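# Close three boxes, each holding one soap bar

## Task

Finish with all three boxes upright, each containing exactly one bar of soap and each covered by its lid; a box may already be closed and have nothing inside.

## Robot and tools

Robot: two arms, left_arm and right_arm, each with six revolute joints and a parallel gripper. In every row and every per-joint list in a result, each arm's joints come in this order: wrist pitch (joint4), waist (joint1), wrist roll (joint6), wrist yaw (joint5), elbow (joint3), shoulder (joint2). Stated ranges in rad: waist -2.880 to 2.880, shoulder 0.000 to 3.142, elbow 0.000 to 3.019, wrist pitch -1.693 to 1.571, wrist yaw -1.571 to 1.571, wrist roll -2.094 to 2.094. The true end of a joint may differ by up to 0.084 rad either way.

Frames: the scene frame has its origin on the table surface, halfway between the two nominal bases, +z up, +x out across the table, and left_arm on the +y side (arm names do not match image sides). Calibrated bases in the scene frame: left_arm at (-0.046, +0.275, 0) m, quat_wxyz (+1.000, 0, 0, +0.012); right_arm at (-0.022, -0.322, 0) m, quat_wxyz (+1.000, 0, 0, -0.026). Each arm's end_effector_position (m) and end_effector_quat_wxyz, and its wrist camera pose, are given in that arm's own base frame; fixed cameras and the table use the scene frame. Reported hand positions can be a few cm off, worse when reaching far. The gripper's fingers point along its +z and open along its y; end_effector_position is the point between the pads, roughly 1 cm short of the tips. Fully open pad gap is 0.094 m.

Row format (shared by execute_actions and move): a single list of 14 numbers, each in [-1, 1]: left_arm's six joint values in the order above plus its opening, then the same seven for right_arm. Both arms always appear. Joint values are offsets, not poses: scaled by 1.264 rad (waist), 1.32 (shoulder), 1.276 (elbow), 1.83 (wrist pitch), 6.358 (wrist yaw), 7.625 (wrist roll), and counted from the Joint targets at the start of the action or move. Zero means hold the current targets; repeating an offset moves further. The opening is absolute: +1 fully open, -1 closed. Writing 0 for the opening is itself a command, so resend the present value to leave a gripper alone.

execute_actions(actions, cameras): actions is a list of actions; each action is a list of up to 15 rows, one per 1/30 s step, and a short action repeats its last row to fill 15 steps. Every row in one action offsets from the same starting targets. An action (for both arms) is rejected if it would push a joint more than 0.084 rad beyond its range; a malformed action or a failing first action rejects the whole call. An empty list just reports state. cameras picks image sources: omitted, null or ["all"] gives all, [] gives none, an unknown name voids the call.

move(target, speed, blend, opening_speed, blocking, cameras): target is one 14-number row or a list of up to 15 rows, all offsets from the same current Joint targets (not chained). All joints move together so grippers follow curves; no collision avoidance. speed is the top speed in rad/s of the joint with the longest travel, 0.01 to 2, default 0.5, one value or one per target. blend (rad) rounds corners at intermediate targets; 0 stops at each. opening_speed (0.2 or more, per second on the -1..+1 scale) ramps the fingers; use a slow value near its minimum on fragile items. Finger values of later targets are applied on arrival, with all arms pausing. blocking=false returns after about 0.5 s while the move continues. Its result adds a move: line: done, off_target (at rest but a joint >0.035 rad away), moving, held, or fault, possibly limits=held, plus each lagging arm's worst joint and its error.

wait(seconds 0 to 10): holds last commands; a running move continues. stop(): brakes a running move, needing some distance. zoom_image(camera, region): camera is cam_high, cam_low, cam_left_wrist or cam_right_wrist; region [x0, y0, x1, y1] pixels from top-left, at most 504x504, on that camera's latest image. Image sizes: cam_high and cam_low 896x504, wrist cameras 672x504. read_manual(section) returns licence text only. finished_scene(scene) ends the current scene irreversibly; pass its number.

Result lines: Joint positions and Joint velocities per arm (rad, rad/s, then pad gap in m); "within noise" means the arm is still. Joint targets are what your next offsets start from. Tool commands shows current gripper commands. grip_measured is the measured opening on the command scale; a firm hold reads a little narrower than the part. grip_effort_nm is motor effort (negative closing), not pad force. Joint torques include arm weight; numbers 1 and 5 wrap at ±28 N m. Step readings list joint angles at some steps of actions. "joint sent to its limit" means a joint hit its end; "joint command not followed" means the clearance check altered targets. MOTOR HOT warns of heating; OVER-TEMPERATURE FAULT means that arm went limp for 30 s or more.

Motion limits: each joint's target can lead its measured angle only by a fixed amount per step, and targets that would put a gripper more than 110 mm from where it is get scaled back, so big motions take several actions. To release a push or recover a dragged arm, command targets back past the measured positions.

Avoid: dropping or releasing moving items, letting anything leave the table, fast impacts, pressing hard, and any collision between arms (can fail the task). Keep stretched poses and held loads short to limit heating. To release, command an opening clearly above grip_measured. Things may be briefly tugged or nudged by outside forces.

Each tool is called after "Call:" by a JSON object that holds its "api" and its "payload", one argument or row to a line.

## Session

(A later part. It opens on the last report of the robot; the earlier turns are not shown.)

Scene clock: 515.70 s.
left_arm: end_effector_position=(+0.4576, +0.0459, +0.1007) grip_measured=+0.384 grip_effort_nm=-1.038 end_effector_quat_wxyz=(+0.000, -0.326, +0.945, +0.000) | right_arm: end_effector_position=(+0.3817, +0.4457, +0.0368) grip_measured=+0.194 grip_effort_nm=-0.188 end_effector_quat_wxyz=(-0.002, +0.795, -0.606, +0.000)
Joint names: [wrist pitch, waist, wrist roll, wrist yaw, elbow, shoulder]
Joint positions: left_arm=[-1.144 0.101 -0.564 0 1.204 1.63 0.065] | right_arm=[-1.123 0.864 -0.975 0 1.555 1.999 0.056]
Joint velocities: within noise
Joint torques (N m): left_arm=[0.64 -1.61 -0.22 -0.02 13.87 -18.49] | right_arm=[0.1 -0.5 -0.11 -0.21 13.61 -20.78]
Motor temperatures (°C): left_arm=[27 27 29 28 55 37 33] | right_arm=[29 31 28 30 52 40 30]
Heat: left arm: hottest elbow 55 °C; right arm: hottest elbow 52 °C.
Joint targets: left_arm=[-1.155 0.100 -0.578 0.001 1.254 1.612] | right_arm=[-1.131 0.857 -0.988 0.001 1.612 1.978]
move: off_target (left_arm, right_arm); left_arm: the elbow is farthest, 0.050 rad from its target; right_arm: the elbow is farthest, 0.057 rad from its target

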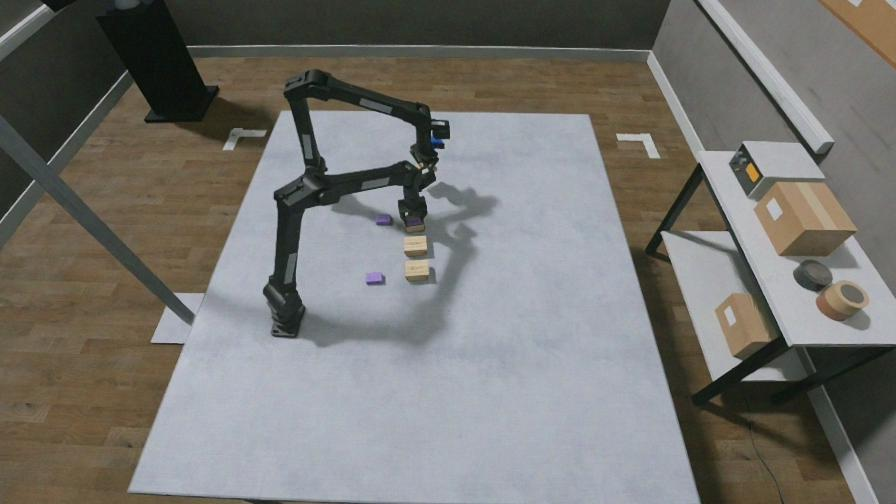

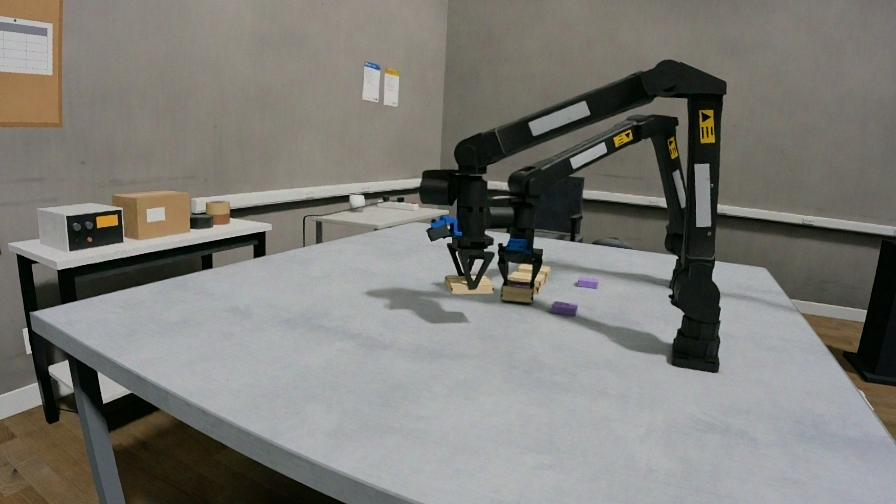

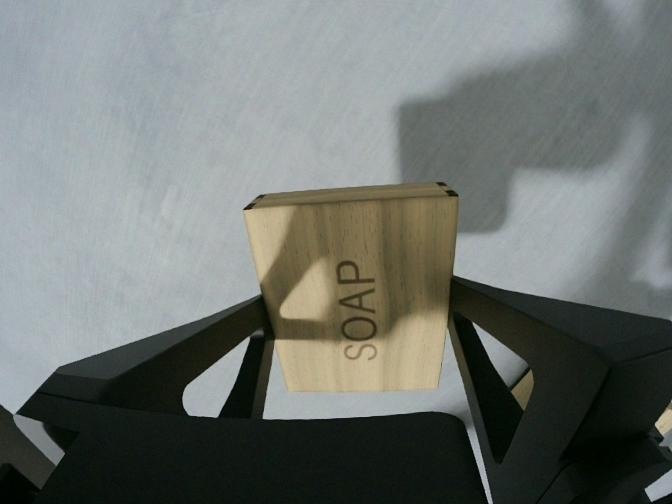

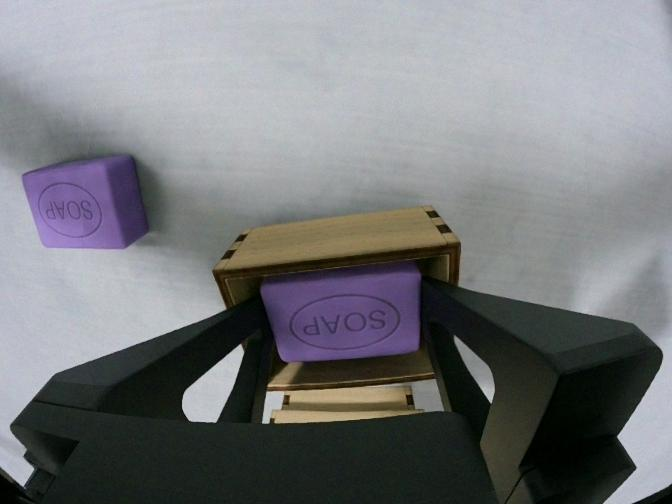

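Call:
{"api": "move", "payload": {
  "target": [
    [0,0,0,0,0,0,0.2,0,0,0,0,-0.045,0,0.191],
    [0,0,0,0,0,0,0.2,0.0167,0,0,0,-0.0585,0.0399,0.191],
    [0,0,0,0,0,0,0.2,0.0167,0,0,0,-0.0585,0.0399,0.0],
    [0,0,0,0,0,0,0.2,0.0167,0,0,0,-0.0125,0.0109,0.0],
    [0,0,0,0,0,0,0.2,-0.001,0,0,0,-0.0078,0.0045,0.0],
    [0,0,0,0,0,0,0.2,-0.001,0,0,0,-0.0078,0.0045,0.2]
  ],
  "speed": 0.1,
  "opening_speed": 0.4
}}

Call:
{"api": "zoom_image", "payload": {
  "camera": "cam_low",
  "region": [475, 240, 575, 310]
}}

Scene clock: 556.83 s.
left_arm: end_effector_position=(+0.4576, +0.0459, +0.1007) grip_measured=+0.384 grip_effort_nm=-1.038 end_effector_quat_wxyz=(+0.000, -0.326, +0.945, +0.000) | right_arm: end_effector_position=(+0.3787, +0.4423, +0.0308) grip_measured=+0.199 grip_effort_nm=-0.051 end_effector_quat_wxyz=(+0.006, +0.795, -0.606, +0.000)
Joint names: [wrist pitch, waist, wrist roll, wrist yaw, elbow, shoulder]
Joint positions: left_arm=[-1.144 0.101 -0.564 0 1.204 1.63 0.065] | right_arm=[-1.124 0.864 -0.975 0 1.546 2.004 0.056]
Joint velocities: within noise
Joint torques (N m): left_arm=[0.64 -1.61 -0.21 -0.02 13.87 -18.55] | right_arm=[0.02 -0.5 -0.11 -0.21 13.45 -20.84]
Motor temperatures (°C): left_arm=[27 27 29 28 55 37 34] | right_arm=[29 31 28 30 56 41 30]
Heat: left arm: hottest elbow 55 °C; right arm: hottest elbow 56 °C.
Joint targets: left_arm=[-1.155 0.100 -0.578 0.001 1.254 1.612] | right_arm=[-1.132 0.857 -0.988 0.001 1.602 1.984]
move: off_target (left_arm, right_arm); target 6's new numbers were sent with right_arm's elbow 0.056 rad from that target; left_arm: the elbow is farthest, 0.050 rad from its target; right_arm: the elbow is farthest, 0.056 rad from its target

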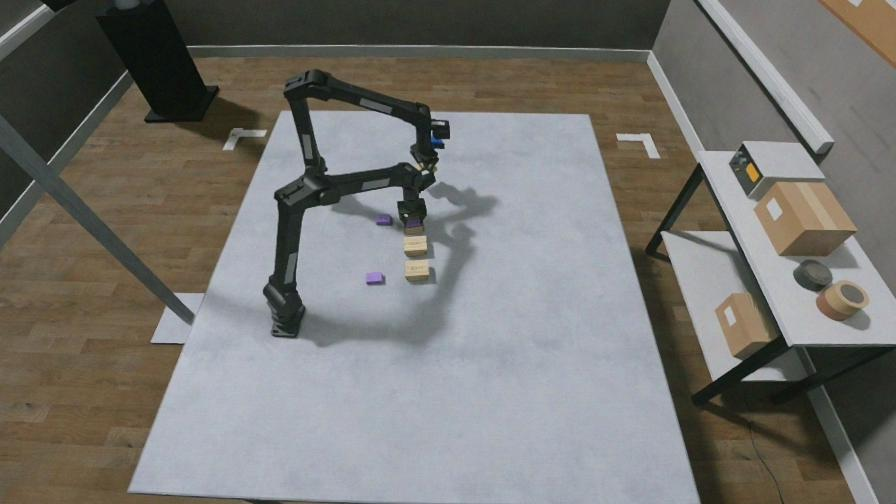

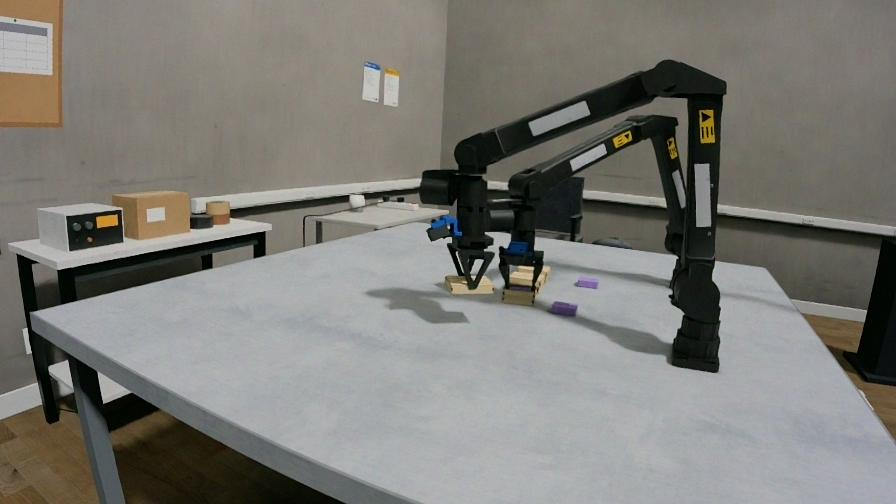

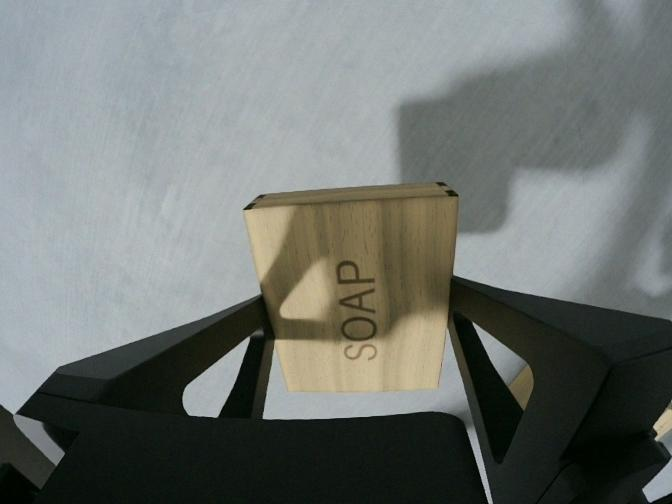

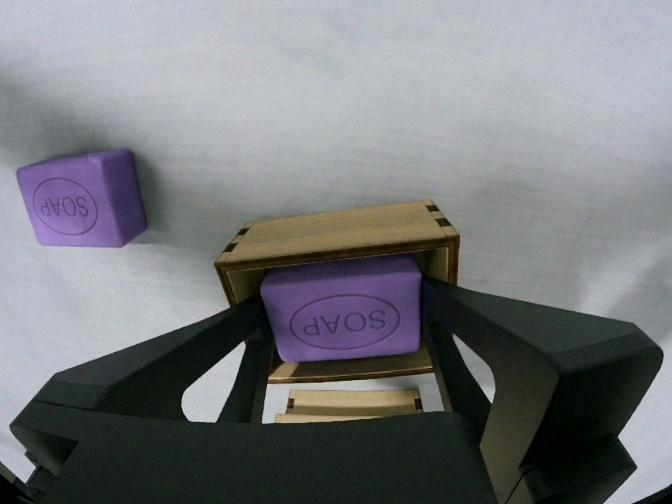

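Scaled by 5.040 from the camera's 896x504 image, which has a finer 1280x720 frame.

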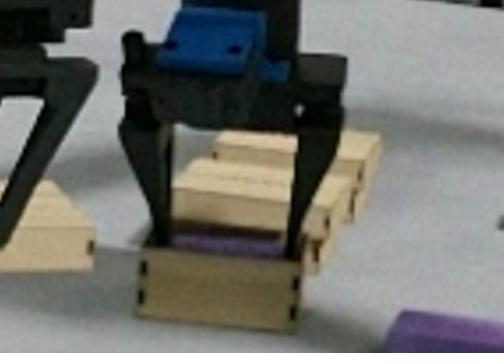

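Call:
{"api": "move", "payload": {
  "target": [
    [0,0,0,0,0,0,0.2,0,0,0,0,0,0,0.0],
    [0,0,0,0,0,0,0.2,0,0,0,0,0.010,-0.005,0.0],
    [0,0,0,0,0,0,0.2,0,0,0,0,0.010,-0.005,0.2]
  ],
  "speed": 0.1,
  "opening_speed": 0.4
}}

Call:
{"api": "zoom_image", "payload": {
  "camera": "cam_low",
  "region": [475, 240, 575, 310]
}}

Scene clock: 569.10 s.
left_arm: end_effector_position=(+0.4576, +0.0459, +0.1007) grip_measured=+0.384 grip_effort_nm=-1.038 end_effector_quat_wxyz=(+0.000, -0.326, +0.945, +0.000) | right_arm: end_effector_position=(+0.3824, +0.4465, +0.0395) grip_measured=+0.199 grip_effort_nm=-0.046 end_effector_quat_wxyz=(-0.004, +0.795, -0.606, +0.000)
Joint names: [wrist pitch, waist, wrist roll, wrist yaw, elbow, shoulder]
Joint positions: left_arm=[-1.144 0.101 -0.564 0 1.204 1.63 0.065] | right_arm=[-1.125 0.864 -0.975 0 1.559 1.997 0.056]
Joint velocities: within noise
Joint torques (N m): left_arm=[0.62 -1.61 -0.22 -0.02 13.87 -18.49] | right_arm=[0.12 -0.5 -0.11 -0.21 13.61 -20.78]
Motor temperatures (°C): left_arm=[27 27 29 28 55 37 34] | right_arm=[29 31 28 30 54 42 30]
Heat: left arm: hottest elbow 55 °C; right arm: hottest elbow 54 °C.
Joint targets: left_arm=[-1.155 0.100 -0.578 0.001 1.254 1.612] | right_arm=[-1.132 0.857 -0.988 0.001 1.615 1.977]
move: off_target (left_arm, right_arm); target 3's new numbers were sent with right_arm's elbow 0.056 rad from that target; left_arm: the elbow is farthest, 0.050 rad from its target; right_arm: the elbow is farthest, 0.056 rad from its target

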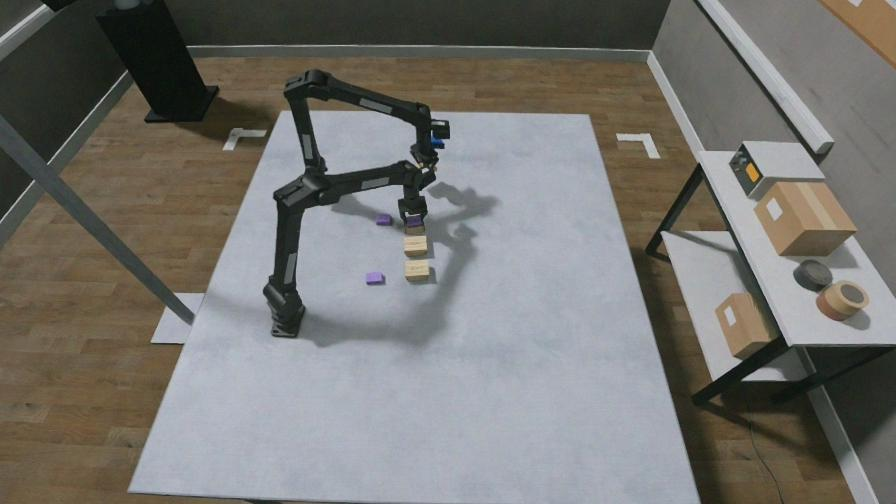

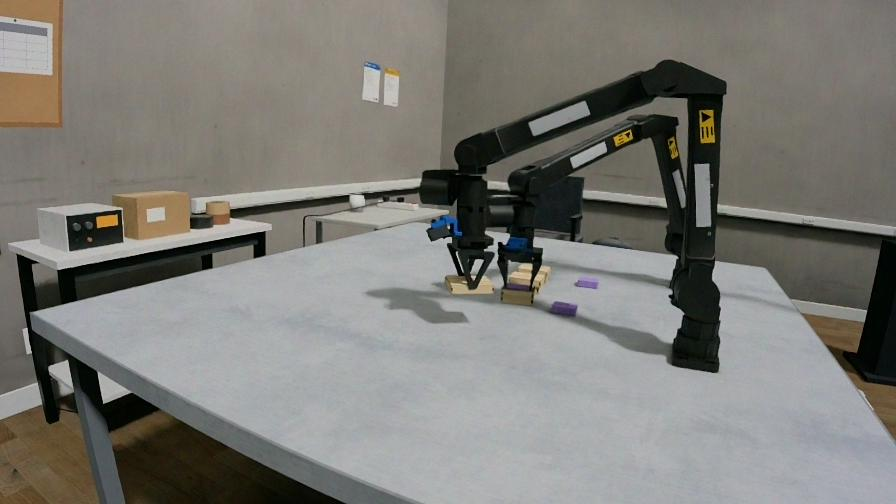

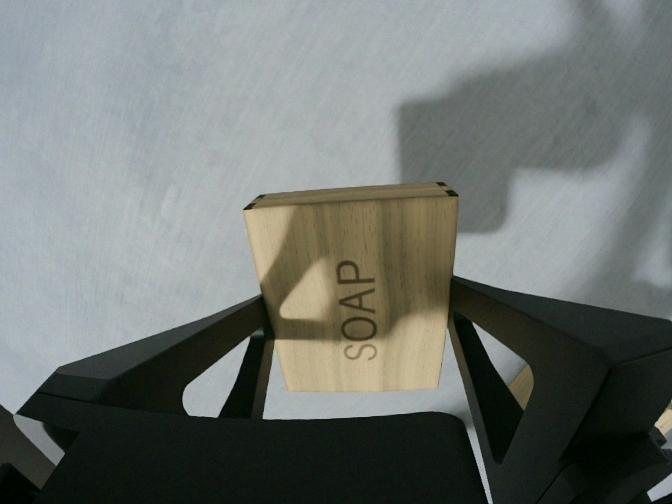

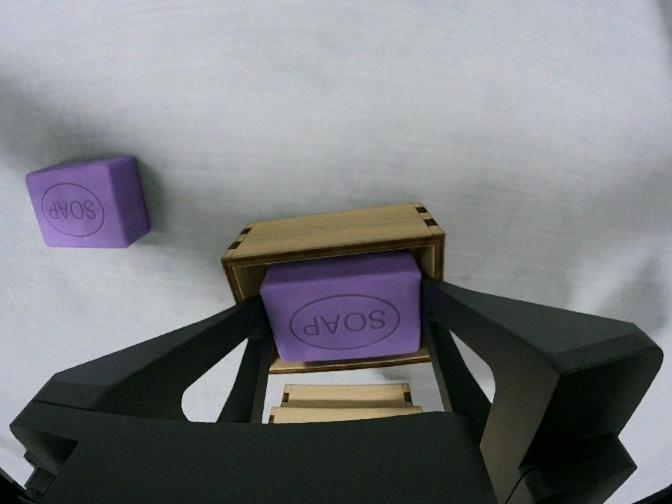

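Scaled by 5.040 from the camera's 896x504 image, which has a finer 1280x720 frame.

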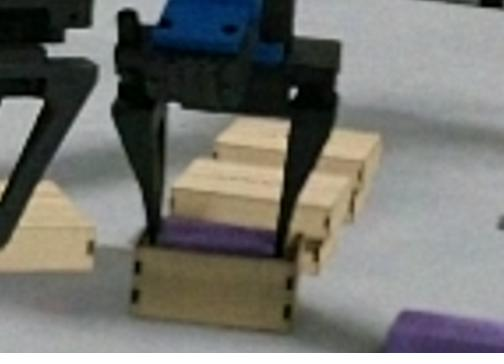

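Call:
{"api": "move", "payload": {
  "target": [
    [0,0,0,0,0,0,0.2,0,0,0,0,-0.04,0,0.2],
    [0,0,0,0,0,0,0.2,0.0153,0,0,0,-0.0588,0.0371,0.2],
    [0,0,0,0,0,0,0.2,0.0153,0,0,0,-0.0588,0.0371,0.225]
  ],
  "speed": 0.1,
  "opening_speed": 0.2
}}

Call:
{"api": "zoom_image", "payload": {
  "camera": "cam_low",
  "region": [475, 240, 575, 310]
}}

Scene clock: 584.50 s.
left_arm: end_effector_position=(+0.4576, +0.0459, +0.1007) grip_measured=+0.384 grip_effort_nm=-1.043 end_effector_quat_wxyz=(+0.000, -0.326, +0.945, +0.000) | right_arm: end_effector_position=(+0.3816, +0.4456, +0.0336) grip_measured=+0.223 grip_effort_nm=0.056 end_effector_quat_wxyz=(-0.003, +0.795, -0.606, +0.000)
Joint names: [wrist pitch, waist, wrist roll, wrist yaw, elbow, shoulder]
Joint positions: left_arm=[-1.144 0.101 -0.564 0 1.204 1.63 0.065] | right_arm=[-1.113 0.864 -0.975 0 1.55 2.001 0.057]
Joint velocities: within noise
Joint torques (N m): left_arm=[0.62 -1.61 -0.22 -0.02 13.87 -18.49] | right_arm=[0.7 -0.5 -0.11 -0.21 7.98 -17.32]
Motor temperatures (°C): left_arm=[27 27 29 28 55 37 34] | right_arm=[29 31 28 30 53 40 30]
Heat: left arm: hottest elbow 55 °C; right arm: hottest elbow 53 °C.
Joint targets: left_arm=[-1.155 0.100 -0.578 0.001 1.254 1.612] | right_arm=[-1.104 0.857 -0.988 0.001 1.540 2.026]
move: off_target (left_arm); left_arm: the elbow is farthest, 0.050 rad from its target

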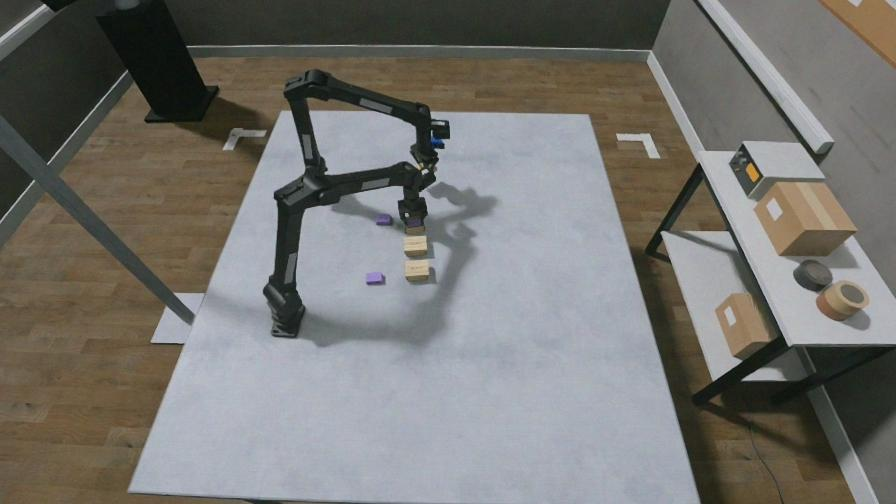

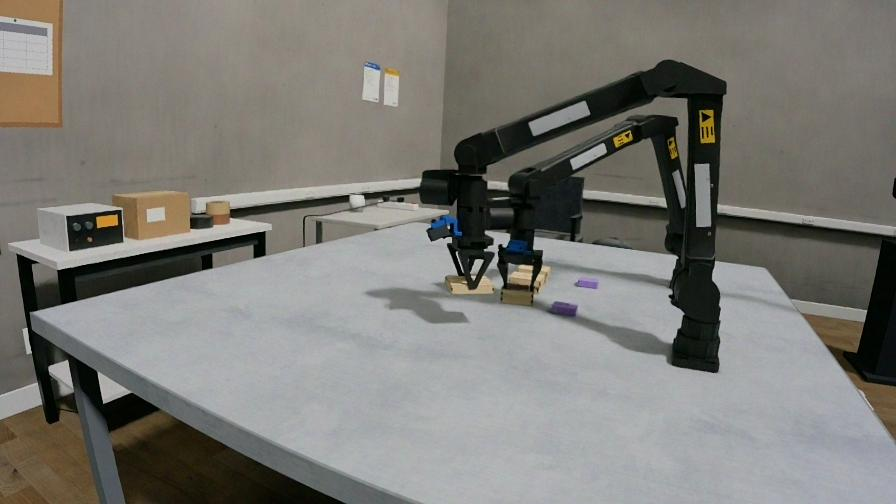

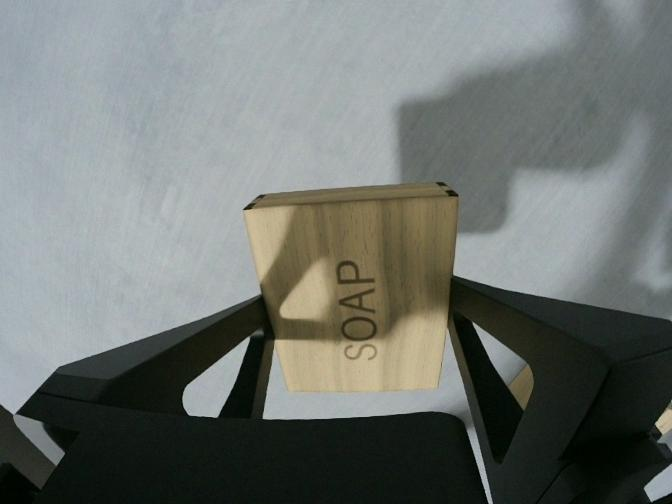

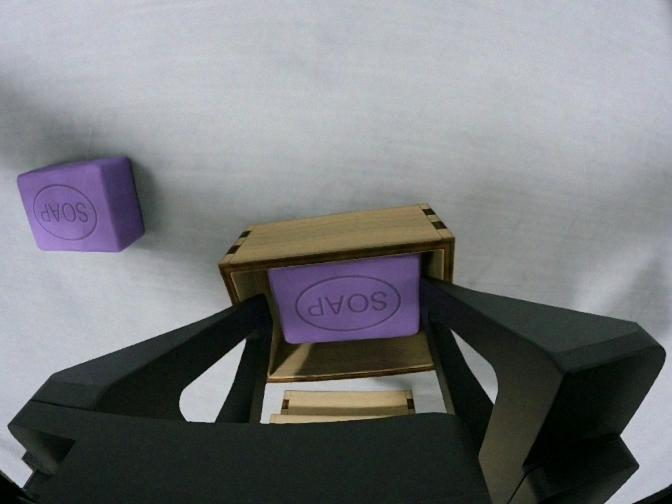

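Scaled by 5.040 from the camera's 896x504 image, which has a finer 1280x720 frame.

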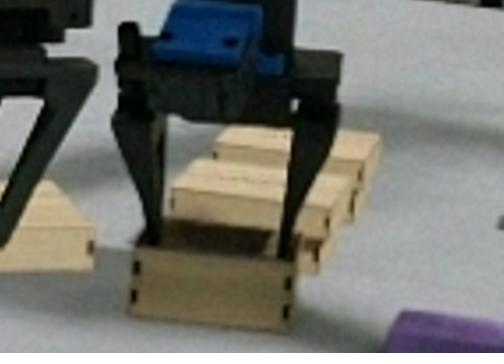

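Call:
{"api": "move", "payload": {
  "target": [
    [0,0,0,0,0,0,0.2,0,0,0,0,0.046,-0.029,0.212],
    [0,0,0,0,0,0,0.2,-0.0334,0,0,0,0.071,-0.0508,0.212]
  ],
  "speed": 0.1
}}

Call:
{"api": "zoom_image", "payload": {
  "camera": "cam_low",
  "region": [475, 240, 575, 310]
}}

Scene clock: 595.40 s.
left_arm: end_effector_position=(+0.4576, +0.0459, +0.1007) grip_measured=+0.384 grip_effort_nm=-1.038 end_effector_quat_wxyz=(+0.000, -0.326, +0.945, +0.000) | right_arm: end_effector_position=(+0.3835, +0.4479, +0.0603) grip_measured=+0.214 grip_effort_nm=-0.139 end_effector_quat_wxyz=(-0.010, +0.795, -0.606, +0.001)
Joint names: [wrist pitch, waist, wrist roll, wrist yaw, elbow, shoulder]
Joint positions: left_arm=[-1.144 0.101 -0.564 0 1.204 1.63 0.065] | right_arm=[-1.157 0.864 -0.975 0 1.578 1.972 0.057]
Joint velocities: within noise
Joint torques (N m): left_arm=[0.64 -1.61 -0.22 -0.02 13.87 -18.49] | right_arm=[0.16 -0.44 -0.11 -0.22 13.46 -20.07]
Motor temperatures (°C): left_arm=[27 27 29 28 55 37 34] | right_arm=[29 31 28 30 53 39 30]
Heat: left arm: hottest elbow 55 °C; right arm: hottest elbow 53 °C.
Joint targets: left_arm=[-1.155 0.100 -0.578 0.001 1.254 1.612] | right_arm=[-1.166 0.857 -0.988 0.001 1.631 1.959]
move: off_target (left_arm, right_arm); left_arm: the elbow is farthest, 0.050 rad from its target; right_arm: the elbow is farthest, 0.053 rad from its target

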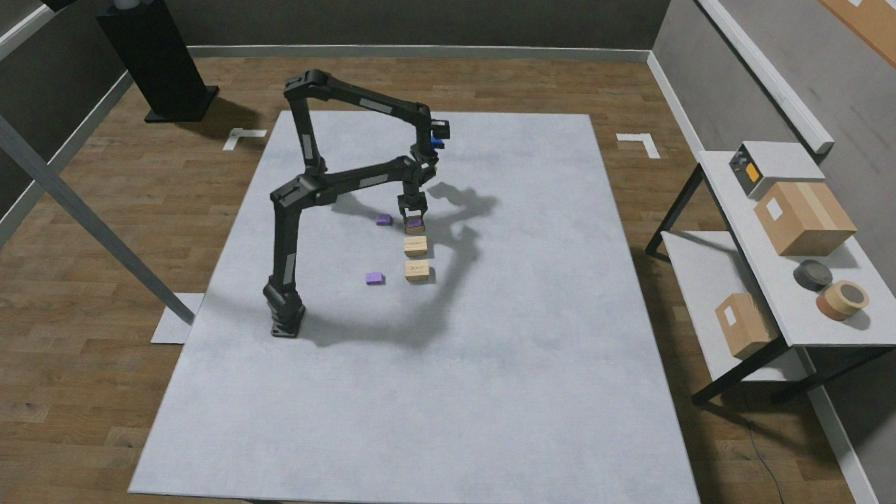

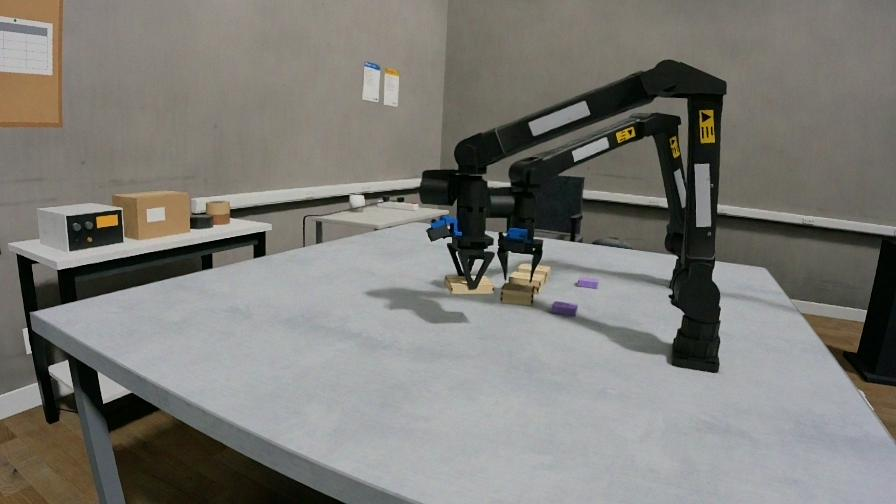

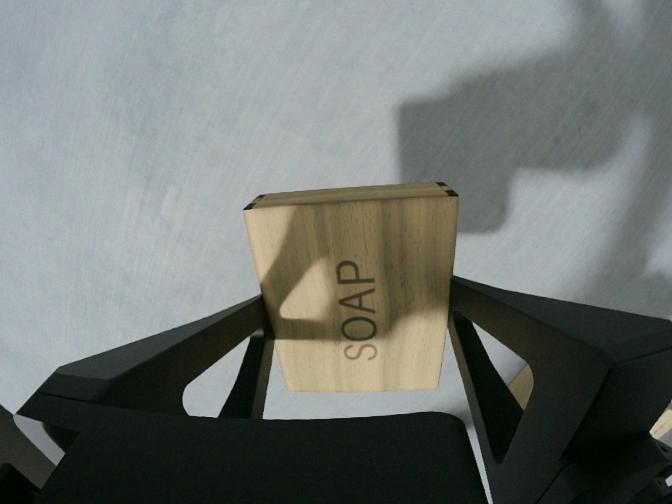

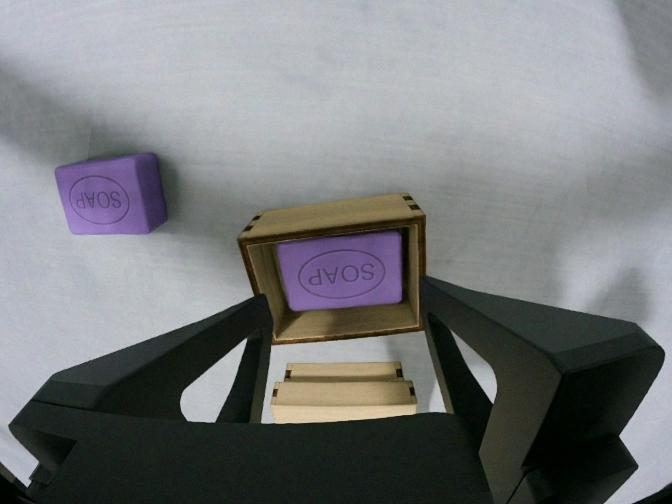

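Scaled by 5.040 from the camera's 896x504 image, which has a finer 1280x720 frame.

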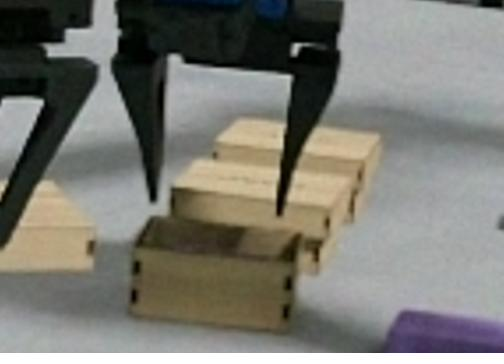

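Call:
{"api": "move", "payload": {
  "target": [
    [0,0,0,0,0,0,0.2,-0.0732,0,0,0,0.0509,-0.0371,0.212],
    [0,0,0,0,0,0,0.2,0.0082,-0.9161,0.0504,0,-0.3676,-0.2682,0.212],
    [-0.0481,-0.43,-0.0205,0,0.0529,0.1144,0.2,0.0082,-0.9161,0.0504,0,-0.3676,-0.2682,0.212]
  ],
  "speed": [0.3,0.9,0.5],
  "blend": [0.03,0.1,0]
}}

Call:
{"api": "zoom_image", "payload": {
  "camera": "cam_low",
  "region": [475, 240, 575, 310]
}}

Call:
{"api": "zoom_image", "payload": {
  "camera": "cam_left_wrist",
  "region": [230, 130, 500, 348]
}}

Call:
{"api": "zoom_image", "payload": {
  "camera": "cam_high",
  "region": [380, 185, 450, 245]
}}

Scene clock: 642.10 s.
left_arm: end_effector_position=(+0.4160, -0.2002, +0.0776) grip_measured=+0.383 grip_effort_nm=-1.038 end_effector_quat_wxyz=(-0.053, -0.135, +0.989, +0.035) | right_arm: end_effector_position=(+0.4230, -0.1344, +0.0944) grip_measured=+0.214 grip_effort_nm=-0.149 end_effector_quat_wxyz=(-0.017, -0.155, +0.988, +0.007)
Joint names: [wrist pitch, waist, wrist roll, wrist yaw, elbow, shoulder]
Joint positions: left_arm=[-1.232 -0.448 -0.72 0 1.271 1.737 0.065] | right_arm=[-1.159 -0.306 -0.617 0.002 1.173 1.62 0.057]
Joint velocities: within noise
Joint torques (N m): left_arm=[0.39 -1.26 -0.23 -0.04 13.46 -15.85] | right_arm=[0.64 0.56 0.13 -0.23 7.79 -14.74]
Motor temperatures (°C): left_arm=[27 27 29 28 56 37 34] | right_arm=[29 31 28 30 57 42 30]
Heat: left arm: hottest elbow 56 °C; right arm: hottest elbow 57 °C.
Joint targets: left_arm=[-1.243 -0.444 -0.734 0.001 1.322 1.763] | right_arm=[-1.151 -0.301 -0.604 0.001 1.161 1.605]
move: off_target (left_arm); left_arm: the elbow is farthest, 0.050 rad from its target

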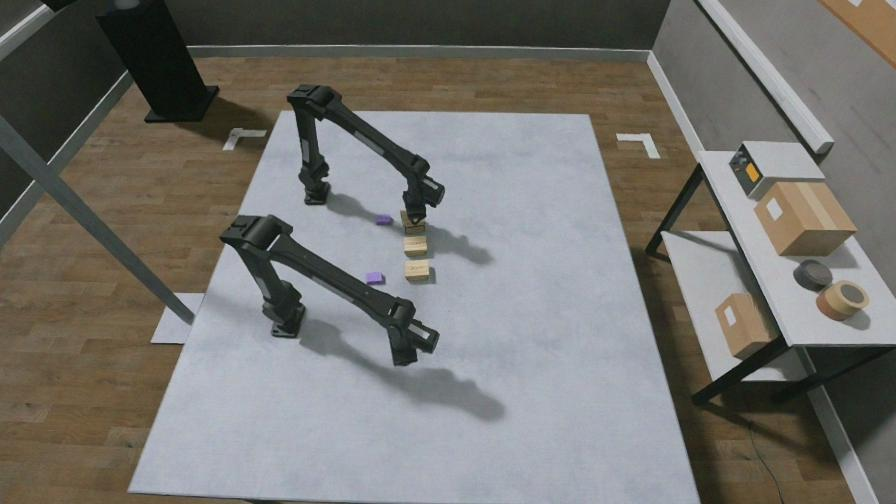

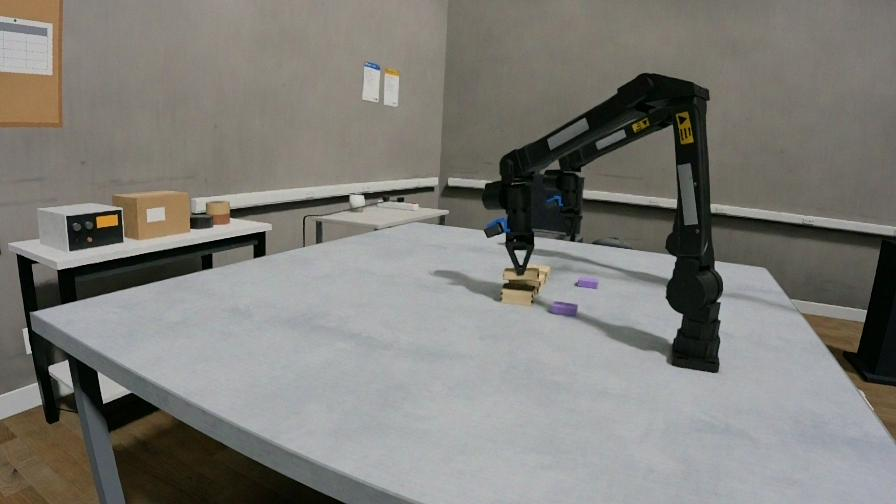

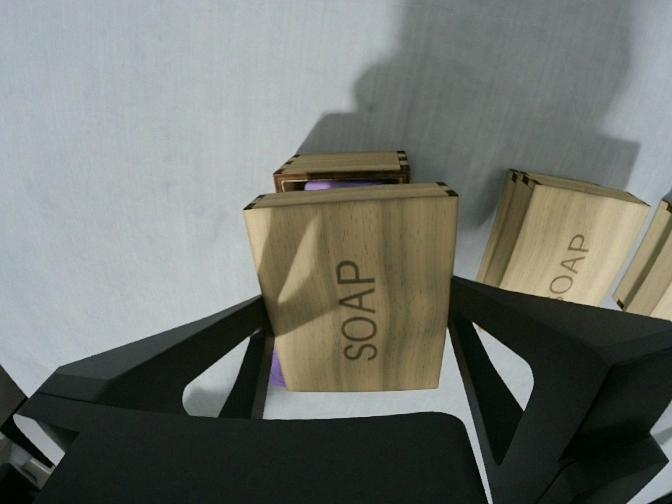

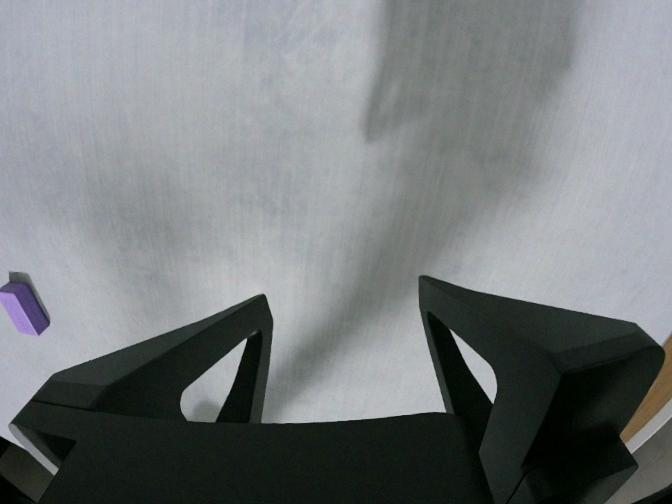

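Scaled by 5.040 from the camera's 896x504 image, which has a finer 1280x720 frame.

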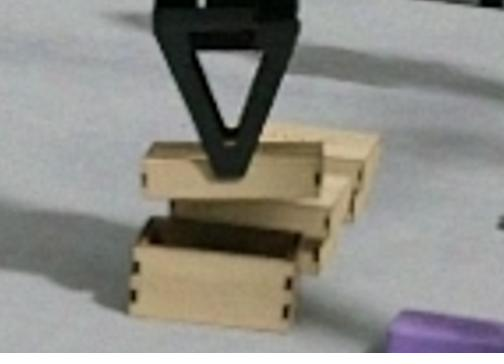

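Scaled by 1.867 from the camera's 672x504 image, which has a finer 960x720 frame.

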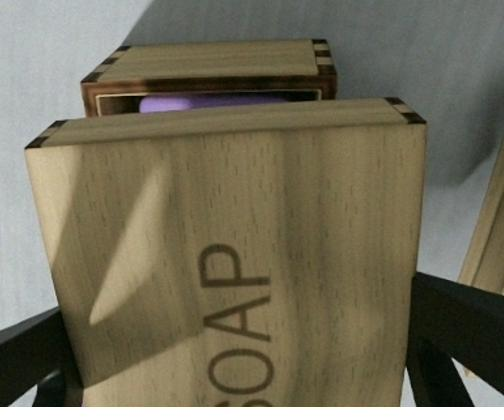

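Scaled by 7.200 from the camera's 896x504 image, which has a finer 1280x720 frame.

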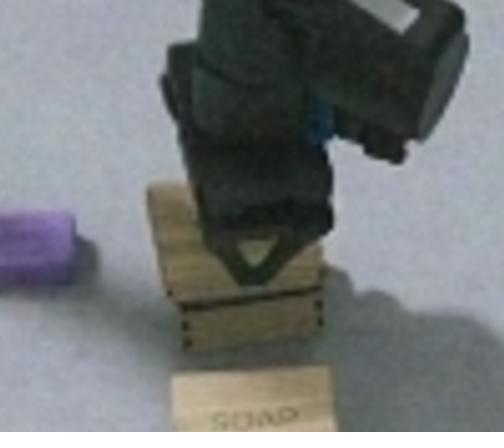

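Call:
{"api": "move", "payload": {
  "target": [-0.0018,0.0166,0.0076,0,0.0129,0.0099,0.2,0,0,0,0,0,0,0.212],
  "speed": 0.2
}}

Call:
{"api": "zoom_image", "payload": {
  "camera": "cam_low",
  "region": [475, 240, 575, 310]
}}

Call:
{"api": "zoom_image", "payload": {
  "camera": "cam_left_wrist",
  "region": [230, 130, 500, 348]
}}

Scene clock: 687.47 s.
left_arm: end_effector_position=(+0.4240, -0.1962, +0.0780) grip_measured=+0.383 grip_effort_nm=-1.038 end_effector_quat_wxyz=(-0.052, -0.129, +0.990, +0.033) | right_arm: end_effector_position=(+0.4229, -0.1344, +0.0943) grip_measured=+0.214 grip_effort_nm=-0.144 end_effector_quat_wxyz=(-0.017, -0.155, +0.988, +0.007)
Joint names: [wrist pitch, waist, wrist roll, wrist yaw, elbow, shoulder]
Joint positions: left_arm=[-1.235 -0.432 -0.691 0 1.288 1.748 0.065] | right_arm=[-1.159 -0.306 -0.617 0.002 1.172 1.62 0.057]
Joint velocities: within noise
Joint torques (N m): left_arm=[0.38 -0.85 0.09 -0.03 13.41 -15.91] | right_arm=[0.64 0.62 0.13 -0.24 7.82 -14.8]
Motor temperatures (°C): left_arm=[27 27 29 28 56 37 34] | right_arm=[29 31 28 30 49 39 30]
Heat: left arm: hottest elbow 56 °C; right arm: hottest elbow 49 °C.
Joint targets: left_arm=[-1.247 -0.422 -0.676 0.001 1.338 1.776] | right_arm=[-1.151 -0.301 -0.604 0.001 1.161 1.605]
move: off_target (left_arm); left_arm: the elbow is farthest, 0.050 rad from its target

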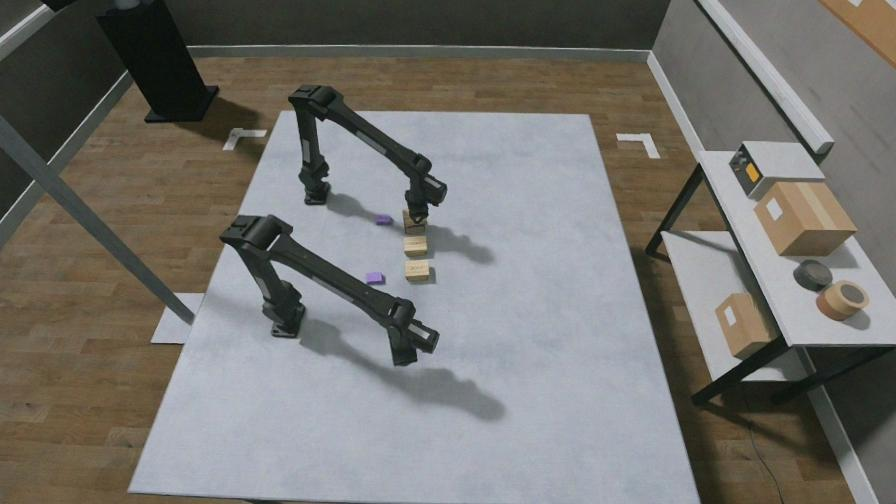

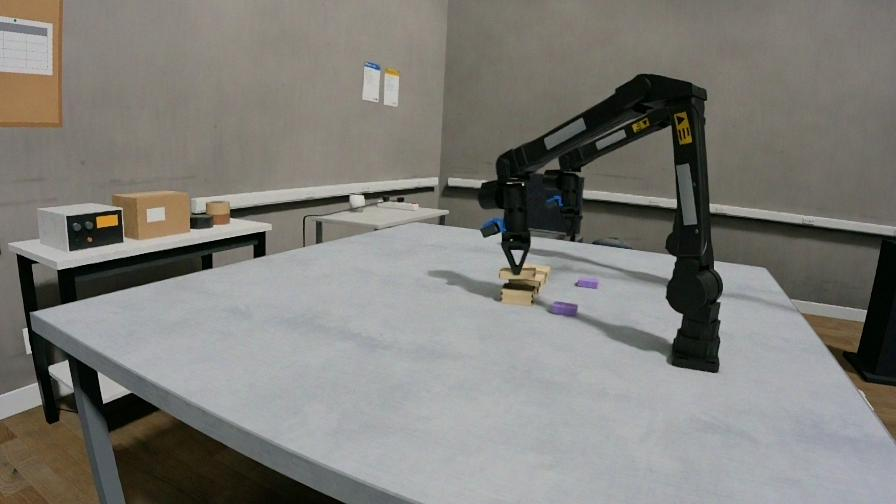

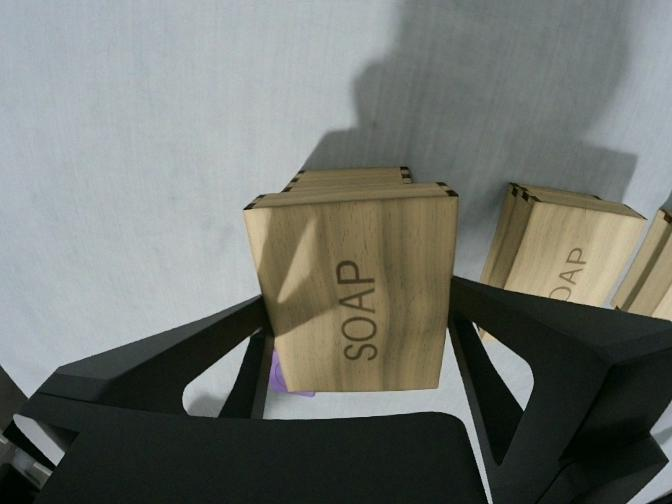

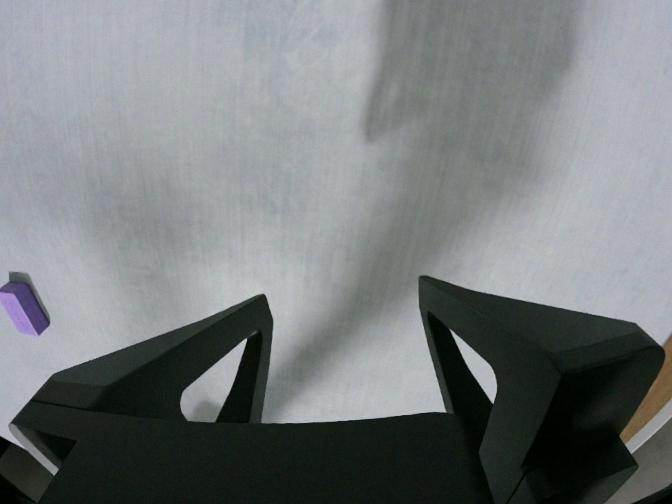

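Scaled by 5.040 from the camera's 896x504 image, which has a finer 1280x720 frame.

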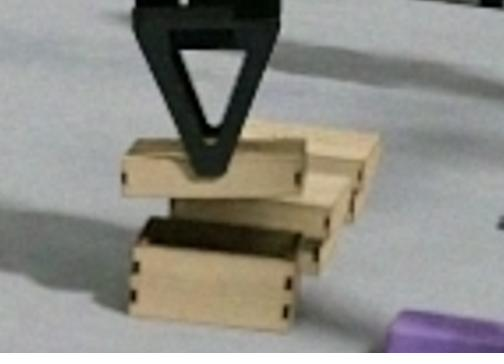

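Scaled by 1.867 from the camera's 672x504 image, which has a finer 960x720 frame.

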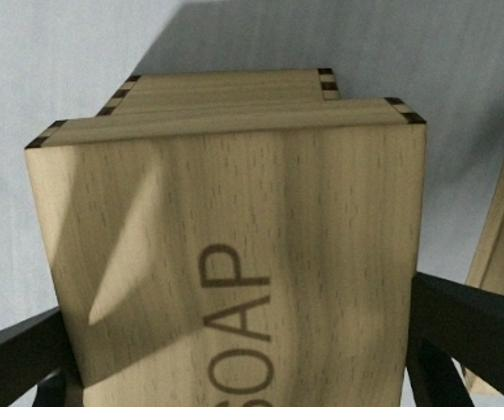

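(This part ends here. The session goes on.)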